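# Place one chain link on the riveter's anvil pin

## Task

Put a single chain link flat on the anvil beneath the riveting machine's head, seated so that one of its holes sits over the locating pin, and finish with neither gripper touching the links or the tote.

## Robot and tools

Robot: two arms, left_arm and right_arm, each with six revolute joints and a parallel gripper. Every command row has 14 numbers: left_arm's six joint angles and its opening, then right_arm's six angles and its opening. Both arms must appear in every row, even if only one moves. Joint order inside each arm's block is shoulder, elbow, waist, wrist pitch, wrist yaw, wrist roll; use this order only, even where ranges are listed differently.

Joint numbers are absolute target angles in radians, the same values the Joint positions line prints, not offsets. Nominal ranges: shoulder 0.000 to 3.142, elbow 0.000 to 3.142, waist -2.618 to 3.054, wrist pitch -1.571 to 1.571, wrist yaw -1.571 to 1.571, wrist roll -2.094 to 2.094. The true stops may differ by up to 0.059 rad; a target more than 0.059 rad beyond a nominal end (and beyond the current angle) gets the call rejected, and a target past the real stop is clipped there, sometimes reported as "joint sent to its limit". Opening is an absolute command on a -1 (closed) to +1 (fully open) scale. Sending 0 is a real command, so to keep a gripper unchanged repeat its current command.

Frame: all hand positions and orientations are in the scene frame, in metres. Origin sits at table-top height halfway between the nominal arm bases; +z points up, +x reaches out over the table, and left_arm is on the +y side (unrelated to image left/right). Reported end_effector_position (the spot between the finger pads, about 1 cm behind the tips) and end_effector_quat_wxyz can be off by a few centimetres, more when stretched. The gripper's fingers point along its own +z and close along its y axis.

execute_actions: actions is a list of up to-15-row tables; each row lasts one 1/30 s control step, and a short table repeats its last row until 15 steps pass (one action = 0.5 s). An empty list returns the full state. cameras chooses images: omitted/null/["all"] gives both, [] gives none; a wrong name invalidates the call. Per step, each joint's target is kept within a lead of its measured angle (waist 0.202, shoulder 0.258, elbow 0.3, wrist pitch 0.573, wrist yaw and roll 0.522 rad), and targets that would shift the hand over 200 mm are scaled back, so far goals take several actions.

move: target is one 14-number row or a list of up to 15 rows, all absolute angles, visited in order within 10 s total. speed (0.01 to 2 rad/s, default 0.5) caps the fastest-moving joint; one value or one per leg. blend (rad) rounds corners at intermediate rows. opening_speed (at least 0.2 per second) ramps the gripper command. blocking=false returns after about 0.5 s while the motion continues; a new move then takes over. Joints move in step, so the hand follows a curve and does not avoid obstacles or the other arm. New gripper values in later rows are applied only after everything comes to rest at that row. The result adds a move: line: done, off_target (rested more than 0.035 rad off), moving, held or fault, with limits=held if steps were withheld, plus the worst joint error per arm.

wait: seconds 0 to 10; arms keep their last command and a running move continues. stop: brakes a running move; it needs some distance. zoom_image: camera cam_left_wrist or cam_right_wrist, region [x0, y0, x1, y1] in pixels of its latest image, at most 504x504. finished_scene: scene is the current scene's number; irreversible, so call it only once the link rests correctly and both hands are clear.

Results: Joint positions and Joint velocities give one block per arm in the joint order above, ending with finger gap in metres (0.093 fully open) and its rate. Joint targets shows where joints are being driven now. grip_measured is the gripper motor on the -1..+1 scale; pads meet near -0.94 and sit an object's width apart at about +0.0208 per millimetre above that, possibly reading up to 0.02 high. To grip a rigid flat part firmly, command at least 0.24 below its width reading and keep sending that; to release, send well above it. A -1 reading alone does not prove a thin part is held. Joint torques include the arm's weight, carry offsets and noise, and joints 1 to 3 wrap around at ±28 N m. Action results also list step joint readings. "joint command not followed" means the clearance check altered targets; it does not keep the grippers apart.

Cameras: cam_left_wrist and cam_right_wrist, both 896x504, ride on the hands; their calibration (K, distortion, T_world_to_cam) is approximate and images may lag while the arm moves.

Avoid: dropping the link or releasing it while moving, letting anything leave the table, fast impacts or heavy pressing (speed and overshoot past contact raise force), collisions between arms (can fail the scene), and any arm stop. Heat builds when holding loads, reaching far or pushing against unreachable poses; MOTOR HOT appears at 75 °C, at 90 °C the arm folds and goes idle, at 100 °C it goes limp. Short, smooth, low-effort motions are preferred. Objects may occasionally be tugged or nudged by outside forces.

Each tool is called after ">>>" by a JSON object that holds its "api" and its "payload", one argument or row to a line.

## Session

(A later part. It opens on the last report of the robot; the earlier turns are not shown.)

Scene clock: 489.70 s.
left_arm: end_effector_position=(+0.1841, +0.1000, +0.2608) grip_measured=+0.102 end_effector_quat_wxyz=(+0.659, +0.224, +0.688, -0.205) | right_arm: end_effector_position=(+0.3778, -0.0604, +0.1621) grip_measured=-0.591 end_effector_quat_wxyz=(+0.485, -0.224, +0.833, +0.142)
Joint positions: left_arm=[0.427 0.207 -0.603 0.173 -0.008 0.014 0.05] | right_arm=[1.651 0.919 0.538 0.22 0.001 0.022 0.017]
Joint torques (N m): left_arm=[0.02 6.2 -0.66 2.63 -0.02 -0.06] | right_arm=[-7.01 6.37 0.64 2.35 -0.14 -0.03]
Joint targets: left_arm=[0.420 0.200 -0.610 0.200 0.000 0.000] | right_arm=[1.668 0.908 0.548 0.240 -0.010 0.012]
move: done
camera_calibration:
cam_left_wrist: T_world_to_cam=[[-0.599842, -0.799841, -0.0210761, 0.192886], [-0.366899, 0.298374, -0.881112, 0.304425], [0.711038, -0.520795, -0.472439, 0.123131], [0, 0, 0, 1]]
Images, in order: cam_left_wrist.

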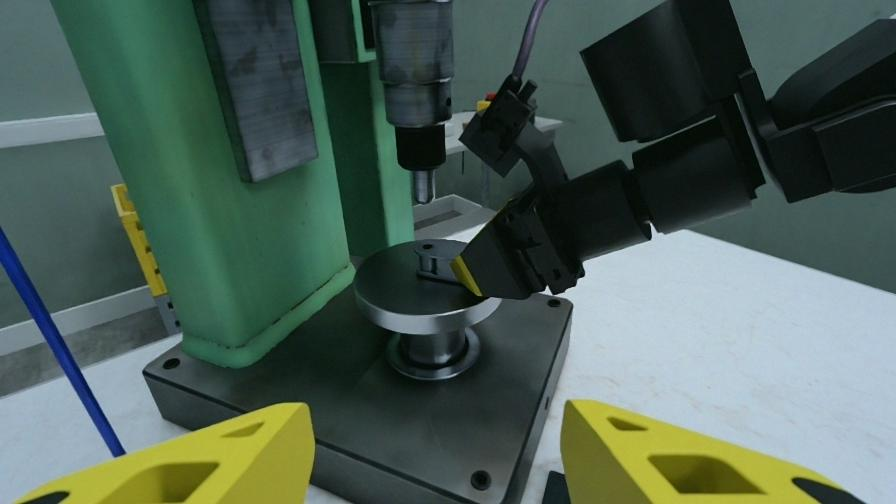

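>>> {"api": "move", "payload": {
  "target": [0.42,0.2,-0.61,0.2,0.0,0.0,0.1,1.6707,0.9044,0.5475,0.2469,-0.01,0.012,-0.8],
  "speed": 0.02,
  "cameras": ["cam_left_wrist"]
}}

>>> {"api": "zoom_image", "payload": {
  "camera": "cam_left_wrist",
  "region": [400, 220, 490, 310]
}}

Scene clock: 496.60 s.
left_arm: end_effector_position=(+0.1841, +0.1000, +0.2608) grip_measured=+0.102 end_effector_quat_wxyz=(+0.659, +0.224, +0.688, -0.205) | right_arm: end_effector_position=(+0.3778, -0.0605, +0.1619) grip_measured=-0.591 end_effector_quat_wxyz=(+0.486, -0.224, +0.833, +0.142)
Joint positions: left_arm=[0.427 0.207 -0.603 0.173 -0.008 0.014 0.05] | right_arm=[1.651 0.915 0.538 0.227 0.001 0.022 0.017]
Joint torques (N m): left_arm=[0.02 6.22 -0.65 2.64 -0.02 -0.06] | right_arm=[-6.75 6.32 0.68 2.42 -0.15 -0.03]
Joint targets: left_arm=[0.420 0.200 -0.610 0.200 0.000 0.000] | right_arm=[1.671 0.904 0.548 0.247 -0.010 0.012]
move: done
camera_calibration:
cam_left_wrist: T_world_to_cam=[[-0.599842, -0.799841, -0.0210761, 0.192886], [-0.366899, 0.298374, -0.881112, 0.304425], [0.711038, -0.520795, -0.472439, 0.123131], [0, 0, 0, 1]]
Images, in order: cam_left_wrist.

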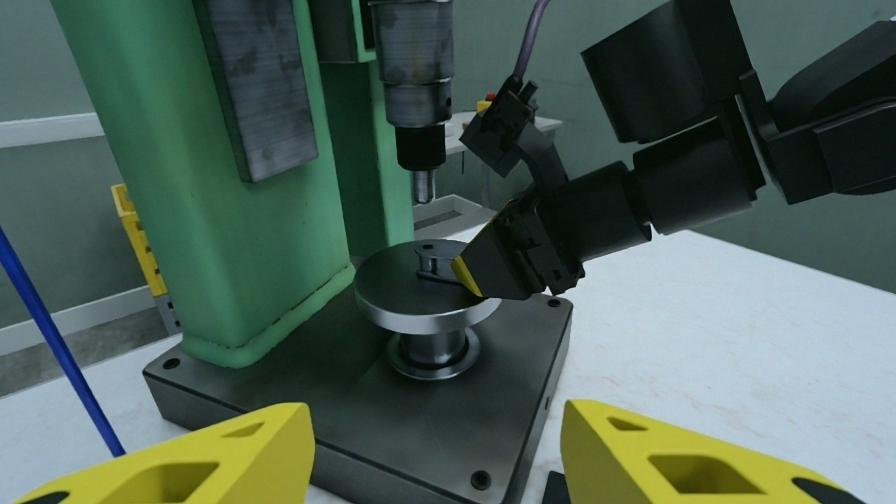

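Scaled by 5.600 from the camera's 896x504 image, which has a finer 1280x720 frame.

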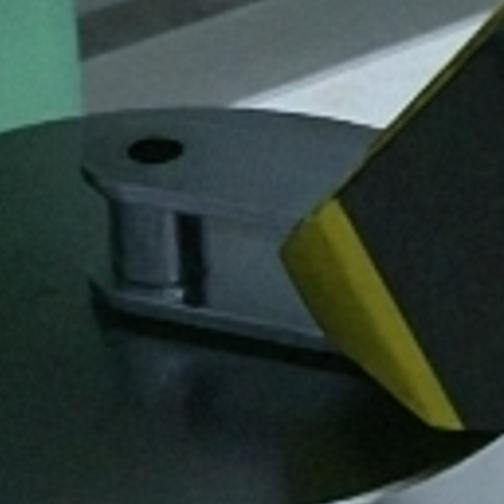

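>>> {"api": "move", "payload": {
  "target": [0.42,0.2,-0.61,0.2,0.0,0.0,0.1,1.6740,0.9004,0.5475,0.2533,-0.01,0.012,-0.8],
  "speed": 0.02,
  "cameras": ["cam_left_wrist"]
}}

>>> {"api": "zoom_image", "payload": {
  "camera": "cam_left_wrist",
  "region": [400, 220, 490, 310]
}}

Scene clock: 504.83 s.
left_arm: end_effector_position=(+0.1841, +0.1000, +0.2608) grip_measured=+0.102 end_effector_quat_wxyz=(+0.659, +0.224, +0.688, -0.205) | right_arm: end_effector_position=(+0.3782, -0.0602, +0.1618) grip_measured=-0.591 end_effector_quat_wxyz=(+0.487, -0.224, +0.832, +0.142)
Joint positions: left_arm=[0.427 0.207 -0.603 0.173 -0.008 0.014 0.05] | right_arm=[1.653 0.915 0.538 0.231 0.001 0.022 0.017]
Joint torques (N m): left_arm=[0.03 6.23 -0.62 2.64 -0.02 -0.06] | right_arm=[-6.65 6.04 0.65 2.46 -0.15 -0.04]
Joint targets: left_arm=[0.420 0.200 -0.610 0.200 0.000 0.000] | right_arm=[1.674 0.901 0.548 0.253 -0.010 0.012]
move: done
camera_calibration:
cam_left_wrist: T_world_to_cam=[[-0.599842, -0.799841, -0.0210761, 0.192886], [-0.366899, 0.298374, -0.881112, 0.304425], [0.711038, -0.520795, -0.472439, 0.123131], [0, 0, 0, 1]]
Images, in order: cam_left_wrist.

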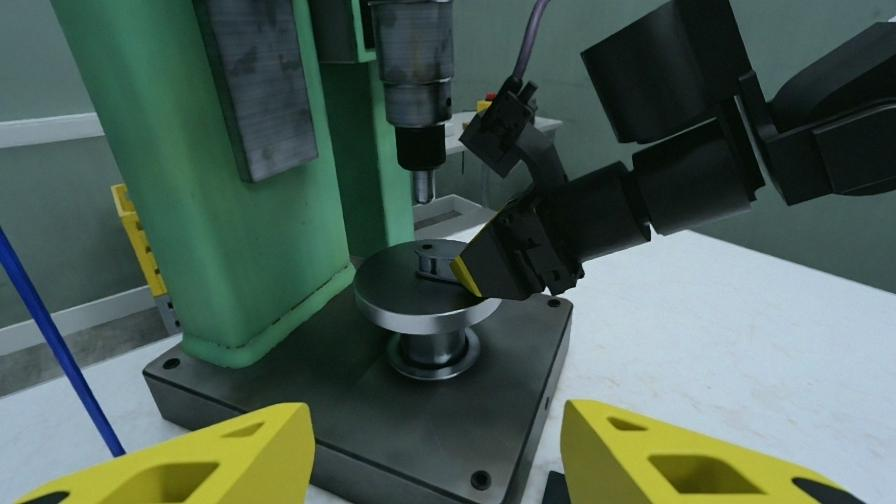

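Scaled by 5.600 from the camera's 896x504 image, which has a finer 1280x720 frame.

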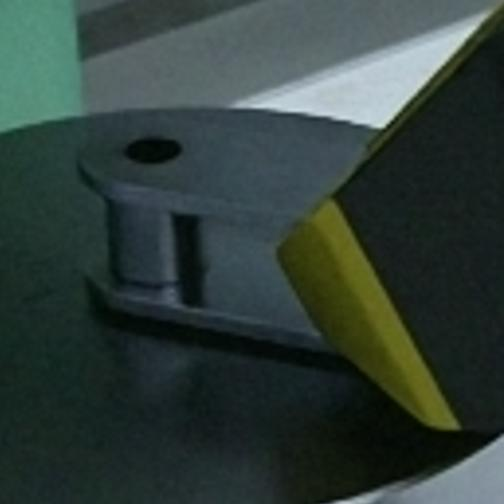

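>>> {"api": "zoom_image", "payload": {
  "camera": "cam_left_wrist",
  "region": [410, 260, 500, 310]
}}

>>> {"api": "wait", "payload": {
  "seconds": 0.05,
  "cameras": ["cam_right_wrist"]
}}

>>> {"api": "zoom_image", "payload": {
  "camera": "cam_right_wrist",
  "region": [360, 130, 540, 360]
}}

Scaled by 5.600 from the camera's 896x504 image, which has a finer 1280x720 frame.

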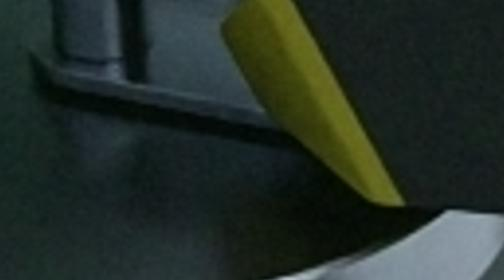

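Scene clock: 521.03 s.
left_arm: end_effector_position=(+0.1841, +0.1000, +0.2609) grip_measured=+0.102 end_effector_quat_wxyz=(+0.659, +0.224, +0.688, -0.205) | right_arm: end_effector_position=(+0.3782, -0.0602, +0.1618) grip_measured=-0.591 end_effector_quat_wxyz=(+0.487, -0.224, +0.832, +0.142)
Joint positions: left_arm=[0.427 0.207 -0.603 0.173 -0.008 0.014 0.05] | right_arm=[1.653 0.915 0.538 0.231 0.001 0.022 0.017]
Joint torques (N m): left_arm=[0.02 6.2 -0.69 2.63 -0.02 -0.06] | right_arm=[-6.68 6.04 0.68 2.46 -0.15 -0.03]
Joint targets: left_arm=[0.420 0.200 -0.610 0.200 0.000 0.000] | right_arm=[1.674 0.901 0.548 0.253 -0.010 0.012]
Tool commands: left_gripper/opening=+0.1 right_gripper/opening=-0.8
wait: 0.07 s; at rest from the start
camera_calibration:
cam_right_wrist: T_world_to_cam=[[0.501123, -0.86534, -0.00789345, -0.240568], [-0.699132, -0.399462, -0.592996, 0.374864], [0.50999, 0.302682, -0.805167, 0.0311921], [0, 0, 0, 1]]
Images, in order: cam_right_wrist.

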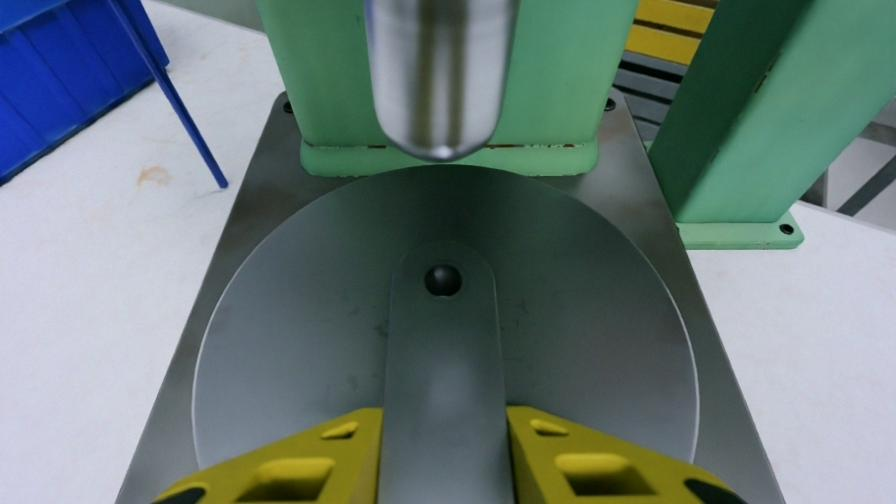

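Scaled by 2.191 from the camera's 896x504 image, which has a finer 1280x720 frame.

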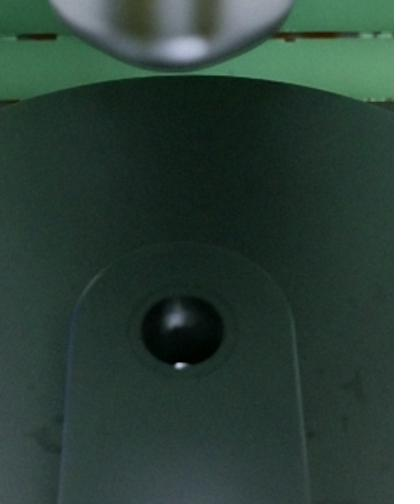

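>>> {"api": "move", "payload": {
  "target": [0.42,0.2,-0.61,0.2,0.0,0.0,0.1,1.679,0.892,0.5475,0.2533,-0.01,0.012,-0.8],
  "speed": 0.02,
  "cameras": ["cam_left_wrist"]
}}

>>> {"api": "zoom_image", "payload": {
  "camera": "cam_left_wrist",
  "region": [400, 220, 490, 310]
}}

Scene clock: 543.47 s.
left_arm: end_effector_position=(+0.1841, +0.1000, +0.2609) grip_measured=+0.102 end_effector_quat_wxyz=(+0.659, +0.224, +0.688, -0.205) | right_arm: end_effector_position=(+0.3780, -0.0603, +0.1604) grip_measured=-0.591 end_effector_quat_wxyz=(+0.489, -0.224, +0.831, +0.143)
Joint positions: left_arm=[0.427 0.207 -0.603 0.173 -0.008 0.014 0.05] | right_arm=[1.655 0.906 0.538 0.247 0.001 0.022 0.017]
Joint torques (N m): left_arm=[0.01 6.2 -0.66 2.63 -0.02 -0.07] | right_arm=[-6.41 6.06 0.65 2.27 -0.15 -0.03]
Joint targets: left_arm=[0.420 0.200 -0.610 0.200 0.000 0.000] | right_arm=[1.679 0.892 0.548 0.253 -0.010 0.012]
move: done
camera_calibration:
cam_left_wrist: T_world_to_cam=[[-0.599836, -0.799845, -0.0210836, 0.19289], [-0.366626, 0.298178, -0.881292, 0.304525], [0.711184, -0.5209, -0.472102, 0.123067], [0, 0, 0, 1]]
Images, in order: cam_left_wrist.

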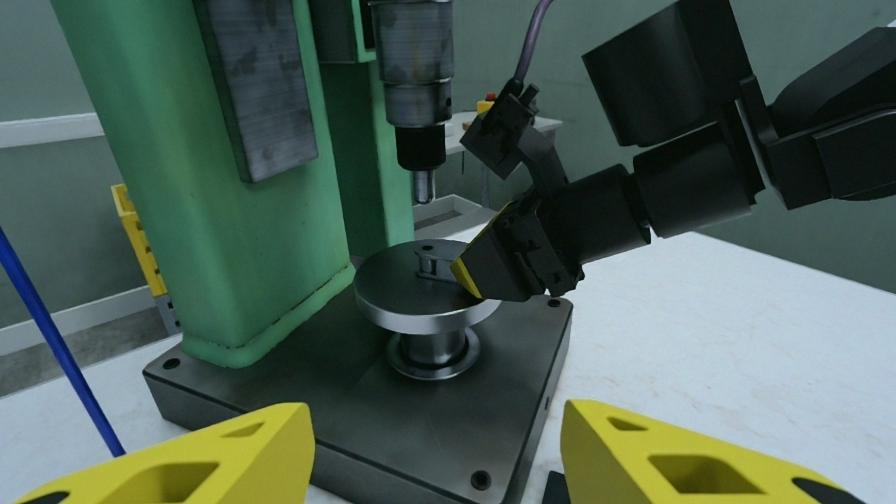

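Scaled by 5.600 from the camera's 896x504 image, which has a finer 1280x720 frame.

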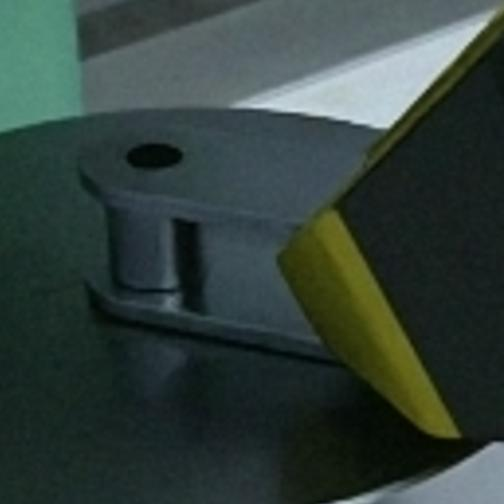

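>>> {"api": "move", "payload": {
  "target": [0.42,0.2,-0.61,0.2,0.0,0.0,0.1,1.679,0.892,0.5475,0.240,-0.01,0.012,-0.8],
  "speed": 0.02,
  "cameras": ["cam_left_wrist"]
}}

>>> {"api": "zoom_image", "payload": {
  "camera": "cam_left_wrist",
  "region": [400, 230, 490, 310]
}}

Scene clock: 558.47 s.
left_arm: end_effector_position=(+0.1841, +0.1000, +0.2609) grip_measured=+0.102 end_effector_quat_wxyz=(+0.659, +0.224, +0.688, -0.205) | right_arm: end_effector_position=(+0.3780, -0.0603, +0.1604) grip_measured=-0.591 end_effector_quat_wxyz=(+0.489, -0.224, +0.831, +0.143)
Joint positions: left_arm=[0.427 0.207 -0.603 0.173 -0.008 0.014 0.05] | right_arm=[1.655 0.906 0.538 0.248 0.001 0.021 0.017]
Joint torques (N m): left_arm=[0.02 6.19 -0.69 2.63 -0.02 -0.07] | right_arm=[-6.42 6.05 0.66 2.14 -0.14 -0.02]
Joint targets: left_arm=[0.420 0.200 -0.610 0.200 0.000 0.000] | right_arm=[1.679 0.892 0.548 0.240 -0.010 0.012]
move: done
camera_calibration:
cam_left_wrist: T_world_to_cam=[[-0.599836, -0.799845, -0.0210836, 0.19289], [-0.366626, 0.298178, -0.881292, 0.304525], [0.711184, -0.5209, -0.472102, 0.123067], [0, 0, 0, 1]]
Images, in order: cam_left_wrist.

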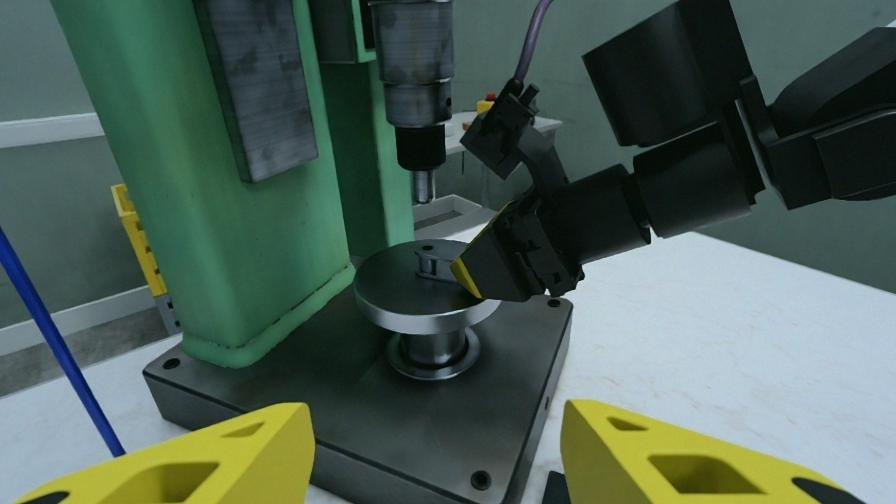

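Scaled by 5.600 from the camera's 896x504 image, which has a finer 1280x720 frame.

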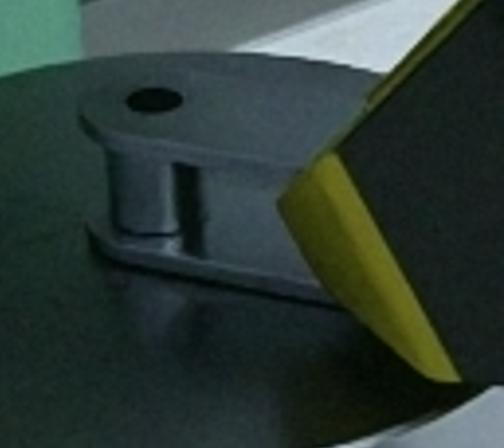

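>>> {"api": "move", "payload": {
  "target": [0.42,0.2,-0.61,0.2,0.0,0.0,0.1,1.679,0.892,0.5475,0.231,-0.01,0.012,-0.8],
  "speed": 0.02,
  "cameras": ["cam_left_wrist"]
}}

>>> {"api": "zoom_image", "payload": {
  "camera": "cam_left_wrist",
  "region": [400, 230, 490, 310]
}}

Scene clock: 564.53 s.
left_arm: end_effector_position=(+0.1841, +0.1000, +0.2609) grip_measured=+0.102 end_effector_quat_wxyz=(+0.659, +0.224, +0.688, -0.205) | right_arm: end_effector_position=(+0.3780, -0.0603, +0.1603) grip_measured=-0.591 end_effector_quat_wxyz=(+0.489, -0.224, +0.831, +0.143)
Joint positions: left_arm=[0.427 0.207 -0.603 0.173 -0.008 0.014 0.05] | right_arm=[1.655 0.906 0.538 0.247 0.001 0.021 0.017]
Joint torques (N m): left_arm=[0.01 6.23 -0.68 2.63 -0.03 -0.06] | right_arm=[-6.41 6.06 0.64 2.04 -0.15 -0.03]
Joint targets: left_arm=[0.420 0.200 -0.610 0.200 0.000 0.000] | right_arm=[1.679 0.892 0.548 0.231 -0.010 0.012]
move: done
camera_calibration:
cam_left_wrist: T_world_to_cam=[[-0.599836, -0.799845, -0.0210836, 0.19289], [-0.366626, 0.298178, -0.881292, 0.304525], [0.711184, -0.5209, -0.472102, 0.123067], [0, 0, 0, 1]]
Images, in order: cam_left_wrist.

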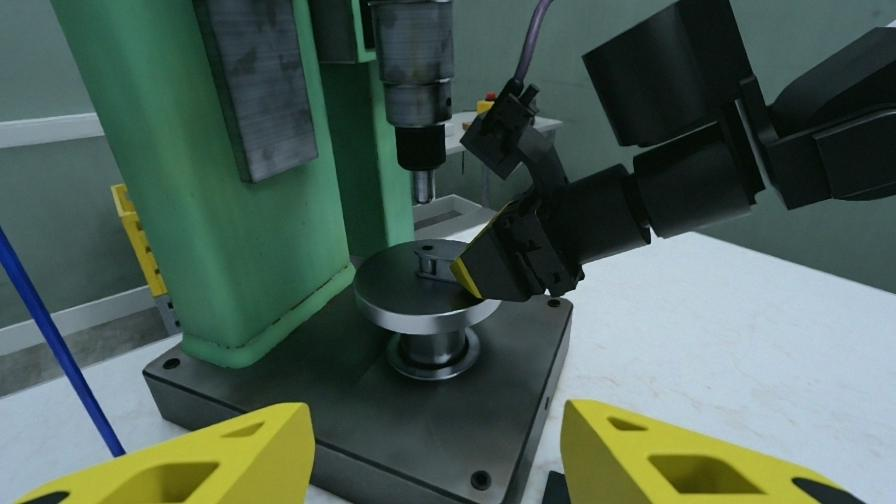

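Scaled by 5.600 from the camera's 896x504 image, which has a finer 1280x720 frame.

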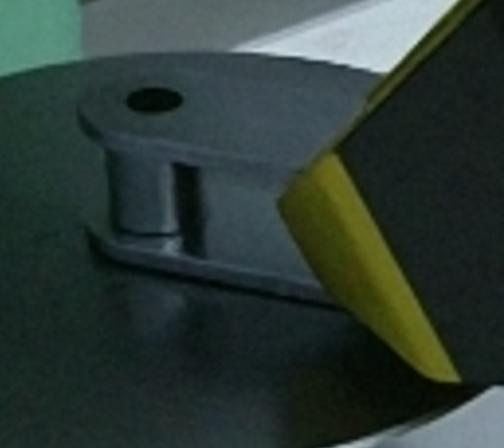

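>>> {"api": "move", "payload": {
  "target": [0.42,0.2,-0.61,0.2,0.0,0.0,0.1,1.679,0.892,0.5475,0.221,-0.01,0.012,-0.8],
  "speed": 0.02,
  "cameras": ["cam_left_wrist"]
}}

>>> {"api": "zoom_image", "payload": {
  "camera": "cam_left_wrist",
  "region": [400, 230, 490, 310]
}}

Scene clock: 567.57 s.
left_arm: end_effector_position=(+0.1841, +0.1000, +0.2609) grip_measured=+0.102 end_effector_quat_wxyz=(+0.659, +0.224, +0.688, -0.205) | right_arm: end_effector_position=(+0.3780, -0.0603, +0.1603) grip_measured=-0.591 end_effector_quat_wxyz=(+0.489, -0.224, +0.831, +0.143)
Joint positions: left_arm=[0.427 0.207 -0.603 0.173 -0.008 0.014 0.05] | right_arm=[1.655 0.906 0.538 0.247 0.001 0.021 0.017]
Joint torques (N m): left_arm=[0.02 6.19 -0.64 2.63 -0.03 -0.06] | right_arm=[-6.38 6.04 0.66 1.94 -0.14 -0.03]
Joint targets: left_arm=[0.420 0.200 -0.610 0.200 0.000 0.000] | right_arm=[1.679 0.892 0.548 0.221 -0.010 0.012]
move: done
camera_calibration:
cam_left_wrist: T_world_to_cam=[[-0.599836, -0.799845, -0.0210836, 0.19289], [-0.366626, 0.298178, -0.881292, 0.304525], [0.711184, -0.5209, -0.472102, 0.123067], [0, 0, 0, 1]]
Images, in order: cam_left_wrist.

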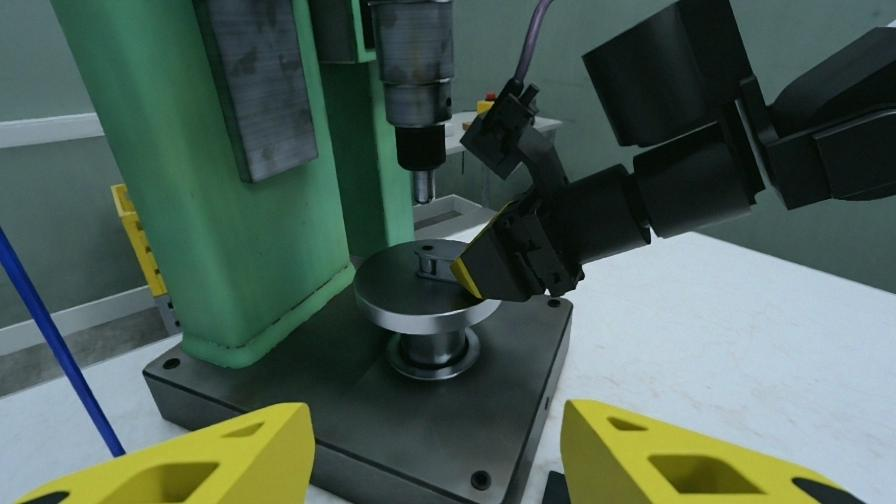

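Scaled by 5.600 from the camera's 896x504 image, which has a finer 1280x720 frame.

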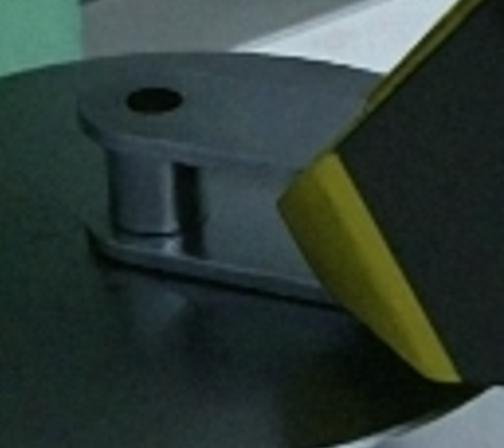

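>>> {"api": "zoom_image", "payload": {
  "camera": "cam_left_wrist",
  "region": [410, 262, 466, 296]
}}

Scaled by 9.000 from the camera's 896x504 image, which has a finer 1280x720 frame.

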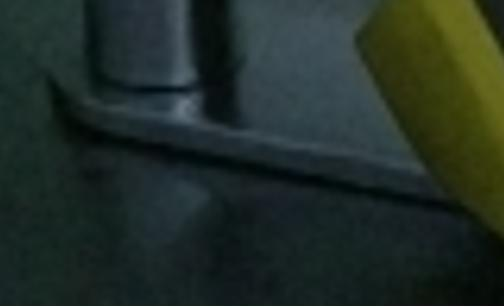

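>>> {"api": "move", "payload": {
  "target": [0.42,0.2,-0.61,0.2,0.0,0.0,0.1,1.679,0.892,0.5475,0.205,-0.01,0.012,-0.8],
  "speed": 0.02,
  "cameras": ["cam_left_wrist"]
}}

>>> {"api": "zoom_image", "payload": {
  "camera": "cam_left_wrist",
  "region": [400, 230, 490, 310]
}}

Scene clock: 596.37 s.
left_arm: end_effector_position=(+0.1841, +0.1000, +0.2609) grip_measured=+0.102 end_effector_quat_wxyz=(+0.659, +0.224, +0.688, -0.205) | right_arm: end_effector_position=(+0.3779, -0.0604, +0.1601) grip_measured=-0.591 end_effector_quat_wxyz=(+0.488, -0.224, +0.831, +0.143)
Joint positions: left_arm=[0.427 0.207 -0.603 0.173 -0.008 0.014 0.05] | right_arm=[1.655 0.906 0.538 0.246 0.001 0.021 0.017]
Joint torques (N m): left_arm=[0.02 6.2 -0.66 2.63 -0.03 -0.06] | right_arm=[-6.41 6.06 0.65 1.77 -0.15 -0.02]
Joint targets: left_arm=[0.420 0.200 -0.610 0.200 0.000 0.000] | right_arm=[1.679 0.892 0.548 0.205 -0.010 0.012]
move: off_target (right_arm); right_arm: the wrist pitch is farthest, 0.041 rad from its target
camera_calibration:
cam_left_wrist: T_world_to_cam=[[-0.599836, -0.799845, -0.0210836, 0.19289], [-0.366626, 0.298178, -0.881292, 0.304525], [0.711184, -0.5209, -0.472102, 0.123067], [0, 0, 0, 1]]
Images, in order: cam_left_wrist.

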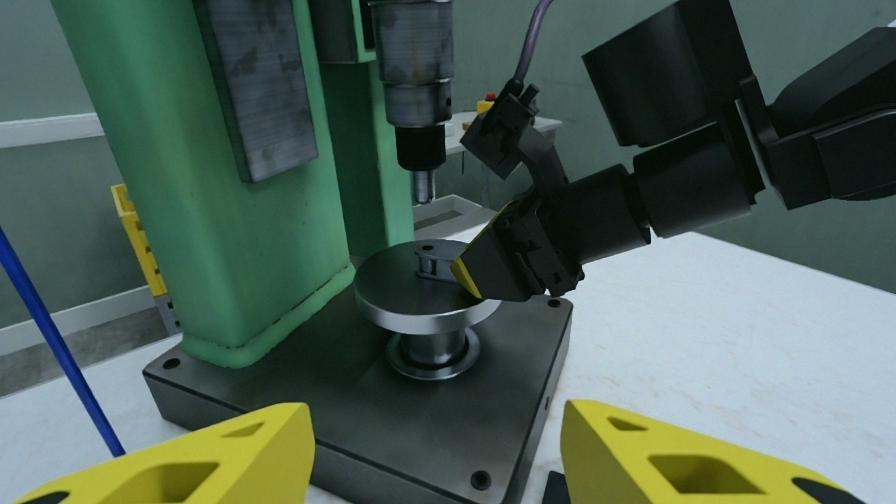

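Scaled by 5.600 from the camera's 896x504 image, which has a finer 1280x720 frame.

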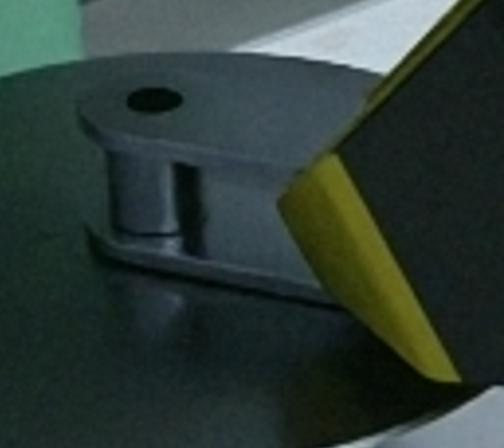

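>>> {"api": "move", "payload": {
  "target": [0.42,0.2,-0.61,0.2,0.0,0.0,0.1,1.660,0.913,0.5425,0.245,-0.005,0.015,-0.8],
  "speed": 0.03,
  "cameras": ["cam_left_wrist"]
}}

>>> {"api": "zoom_image", "payload": {
  "camera": "cam_left_wrist",
  "region": [400, 230, 490, 310]
}}

Scene clock: 609.23 s.
left_arm: end_effector_position=(+0.1841, +0.1000, +0.2609) grip_measured=+0.102 end_effector_quat_wxyz=(+0.659, +0.224, +0.688, -0.205) | right_arm: end_effector_position=(+0.3780, -0.0603, +0.1603) grip_measured=-0.591 end_effector_quat_wxyz=(+0.489, -0.224, +0.831, +0.143)
Joint positions: left_arm=[0.427 0.207 -0.603 0.173 -0.008 0.014 0.05] | right_arm=[1.655 0.906 0.538 0.247 0.001 0.021 0.017]
Joint torques (N m): left_arm=[0.02 6.2 -0.66 2.63 -0.02 -0.07] | right_arm=[-8.16 7.88 0.18 2.21 -0.1 0.01]
Joint targets: left_arm=[0.420 0.200 -0.610 0.200 0.000 0.000] | right_arm=[1.660 0.913 0.543 0.245 -0.005 0.015]
move: done
camera_calibration:
cam_left_wrist: T_world_to_cam=[[-0.599836, -0.799845, -0.0210836, 0.19289], [-0.366626, 0.298178, -0.881292, 0.304525], [0.711184, -0.5209, -0.472102, 0.123067], [0, 0, 0, 1]]
Images, in order: cam_left_wrist.

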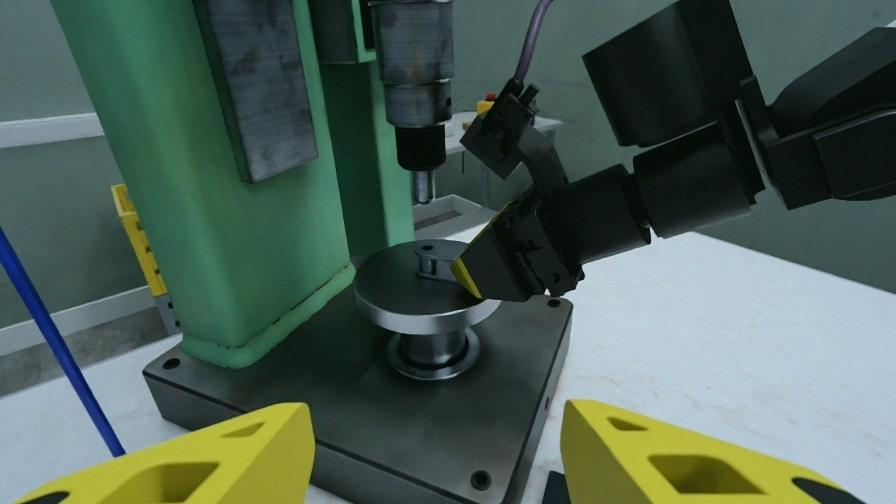

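Scaled by 5.600 from the camera's 896x504 image, which has a finer 1280x720 frame.

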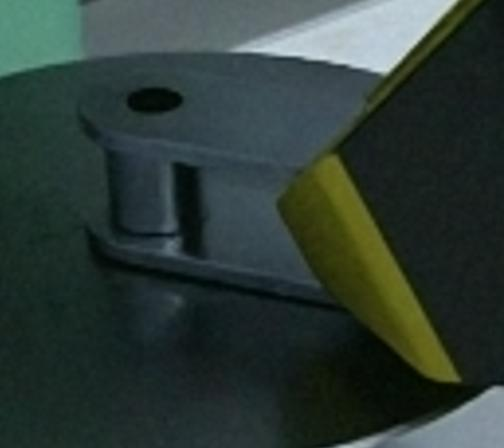

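>>> {"api": "move", "payload": {
  "target": [0.42,0.2,-0.61,0.2,0.0,0.0,0.1,1.660,0.913,0.5425,0.245,-0.005,0.015,-0.3],
  "speed": 0.03,
  "opening_speed": 0.2,
  "cameras": ["cam_left_wrist"]
}}

>>> {"api": "zoom_image", "payload": {
  "camera": "cam_left_wrist",
  "region": [400, 230, 490, 310]
}}

Scene clock: 616.90 s.
left_arm: end_effector_position=(+0.1841, +0.1000, +0.2609) grip_measured=+0.102 end_effector_quat_wxyz=(+0.659, +0.224, +0.688, -0.205) | right_arm: end_effector_position=(+0.3781, -0.0602, +0.1606) grip_measured=-0.303 end_effector_quat_wxyz=(+0.489, -0.224, +0.831, +0.143)
Joint positions: left_arm=[0.427 0.207 -0.603 0.173 -0.008 0.014 0.05] | right_arm=[1.655 0.906 0.538 0.248 0.001 0.021 0.031]
Joint torques (N m): left_arm=[0.03 6.2 -0.66 2.64 -0.02 -0.06] | right_arm=[-8.17 7.87 0.17 2.19 -0.1 0.01]
Joint targets: left_arm=[0.420 0.200 -0.610 0.200 0.000 0.000] | right_arm=[1.660 0.913 0.543 0.245 -0.005 0.015]
move: done
camera_calibration:
cam_left_wrist: T_world_to_cam=[[-0.599836, -0.799845, -0.0210836, 0.19289], [-0.366626, 0.298178, -0.881292, 0.304525], [0.711184, -0.5209, -0.472102, 0.123067], [0, 0, 0, 1]]
Images, in order: cam_left_wrist.

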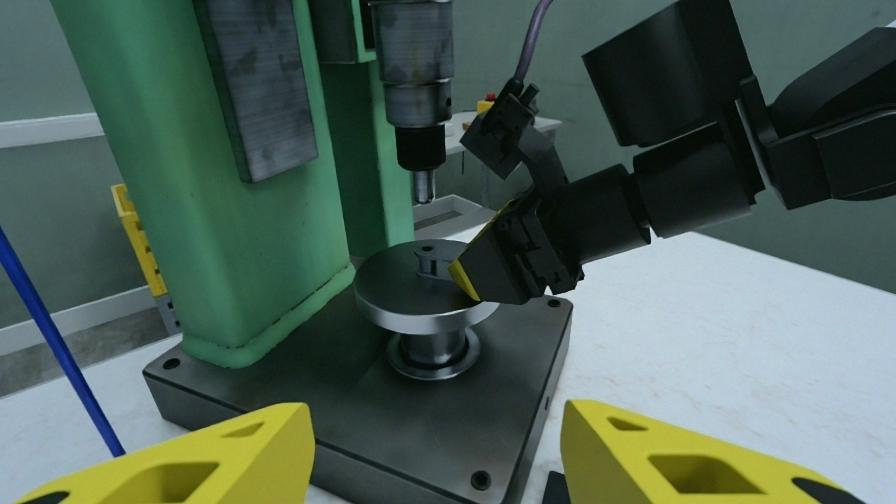

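Scaled by 5.600 from the camera's 896x504 image, which has a finer 1280x720 frame.

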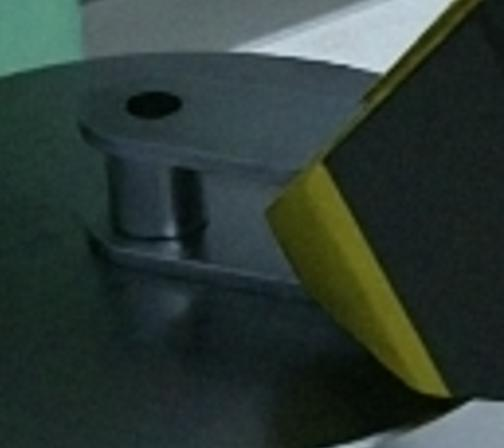

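>>> {"api": "move", "payload": {
  "target": [
    [0.42,0.2,-0.61,0.2,0.0,0.0,0.1,1.660,0.913,0.5425,0.245,-0.005,0.015,0.1],
    [0.42,0.2,-0.61,0.2,0.0,0.0,0.1,1.615,0.913,0.5425,0.245,-0.005,0.015,0.1],
    [0.42,0.2,-0.61,0.2,0.0,0.0,0.1,1.4664,0.823,0.5425,0.162,-0.005,0.015,0.1],
    [0.42,0.2,-0.61,0.2,0.0,0.0,0.1,1.247,0.745,0.5425,0.0136,-0.005,0.015,0.1]
  ],
  "speed": [0.05,0.05,0.12,0.3],
  "blend": [0,0.01,0.03,0],
  "opening_speed": 0.5
}}

>>> {"api": "zoom_image", "payload": {
  "camera": "cam_left_wrist",
  "region": [390, 180, 510, 320]
}}

>>> {"api": "zoom_image", "payload": {
  "camera": "cam_right_wrist",
  "region": [340, 130, 540, 330]
}}

Scene clock: 633.93 s.
left_arm: end_effector_position=(+0.1841, +0.1000, +0.2609) grip_measured=+0.102 end_effector_quat_wxyz=(+0.659, +0.224, +0.688, -0.205) | right_arm: end_effector_position=(+0.3141, -0.0993, +0.2145) grip_measured=+0.097 end_effector_quat_wxyz=(+0.503, -0.222, +0.822, +0.147)
Joint positions: left_arm=[0.427 0.207 -0.603 0.173 -0.008 0.014 0.05] | right_arm=[1.262 0.762 0.538 0.034 0.001 0.021 0.05]
Joint torques (N m): left_arm=[0.02 6.22 -0.68 2.63 -0.03 -0.06] | right_arm=[-6.56 6.3 0.17 2.06 -0.09 0.01]
Joint targets: left_arm=[0.420 0.200 -0.610 0.200 0.000 0.000] | right_arm=[1.247 0.745 0.543 0.014 -0.005 0.015]
move: done
camera_calibration:
cam_left_wrist: T_world_to_cam=[[-0.599836, -0.799845, -0.0210836, 0.19289], [-0.366626, 0.298178, -0.881292, 0.304525], [0.711184, -0.5209, -0.472102, 0.123067], [0, 0, 0, 1]]
cam_right_wrist: T_world_to_cam=[[0.501712, -0.864996, -0.00815416, -0.24201], [-0.677759, -0.387219, -0.625063, 0.347013], [0.53752, 0.319128, -0.780532, 0.10591], [0, 0, 0, 1]]

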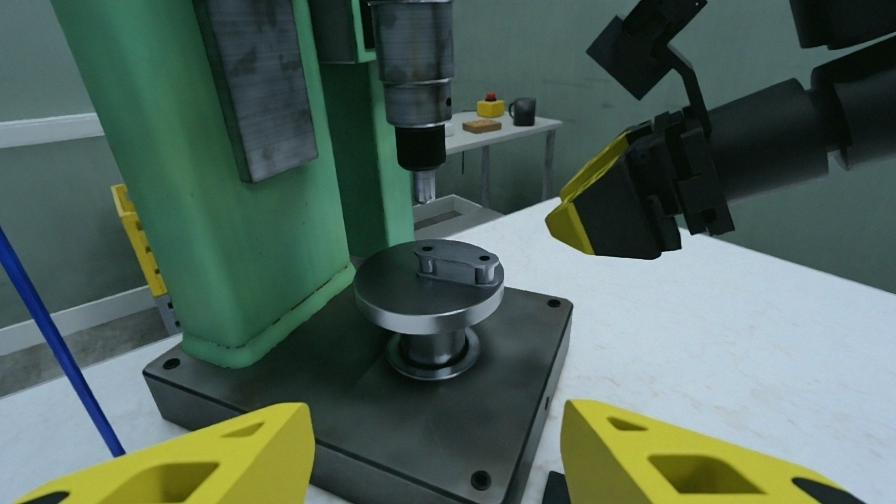

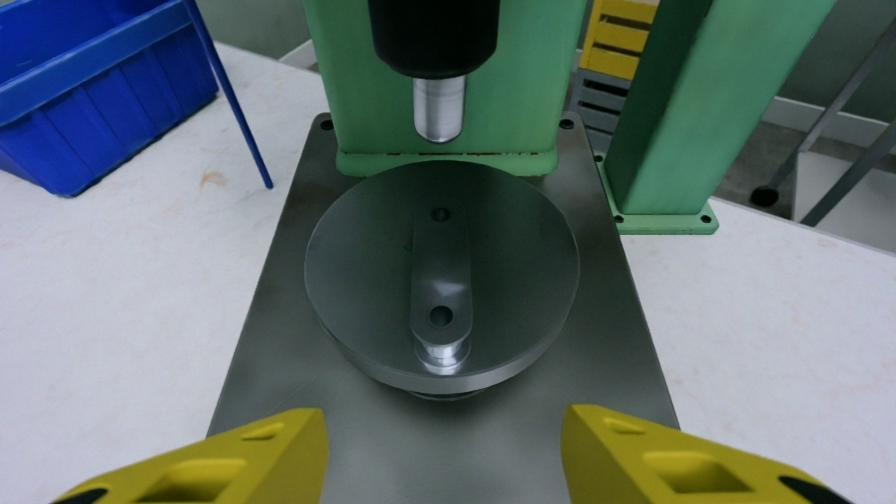

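Scaled by 3.600 from the camera's 896x504 image, which has a finer 1280x720 frame.

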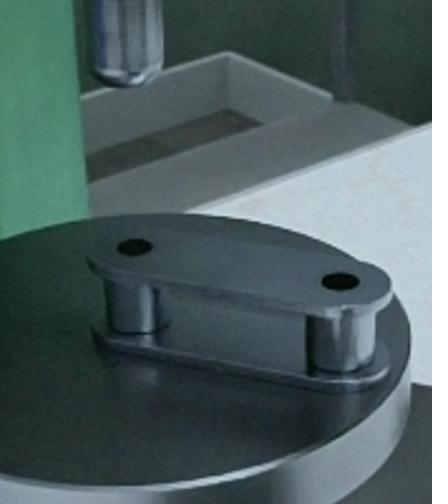

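Scaled by 2.520 from the camera's 896x504 image, which has a finer 1280x720 frame.

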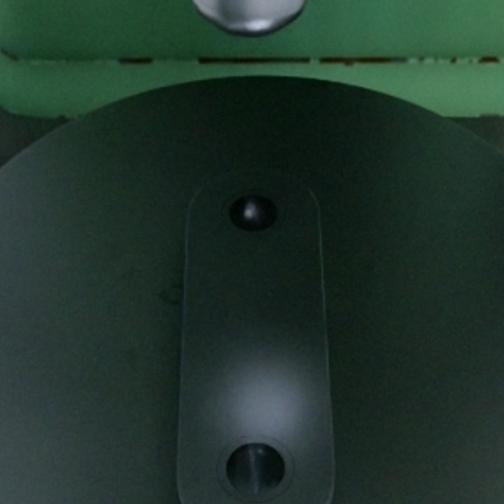

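>>> {"api": "finished_scene", "payload": {
  "scene": 2
}}

The scene is finished: the task was done.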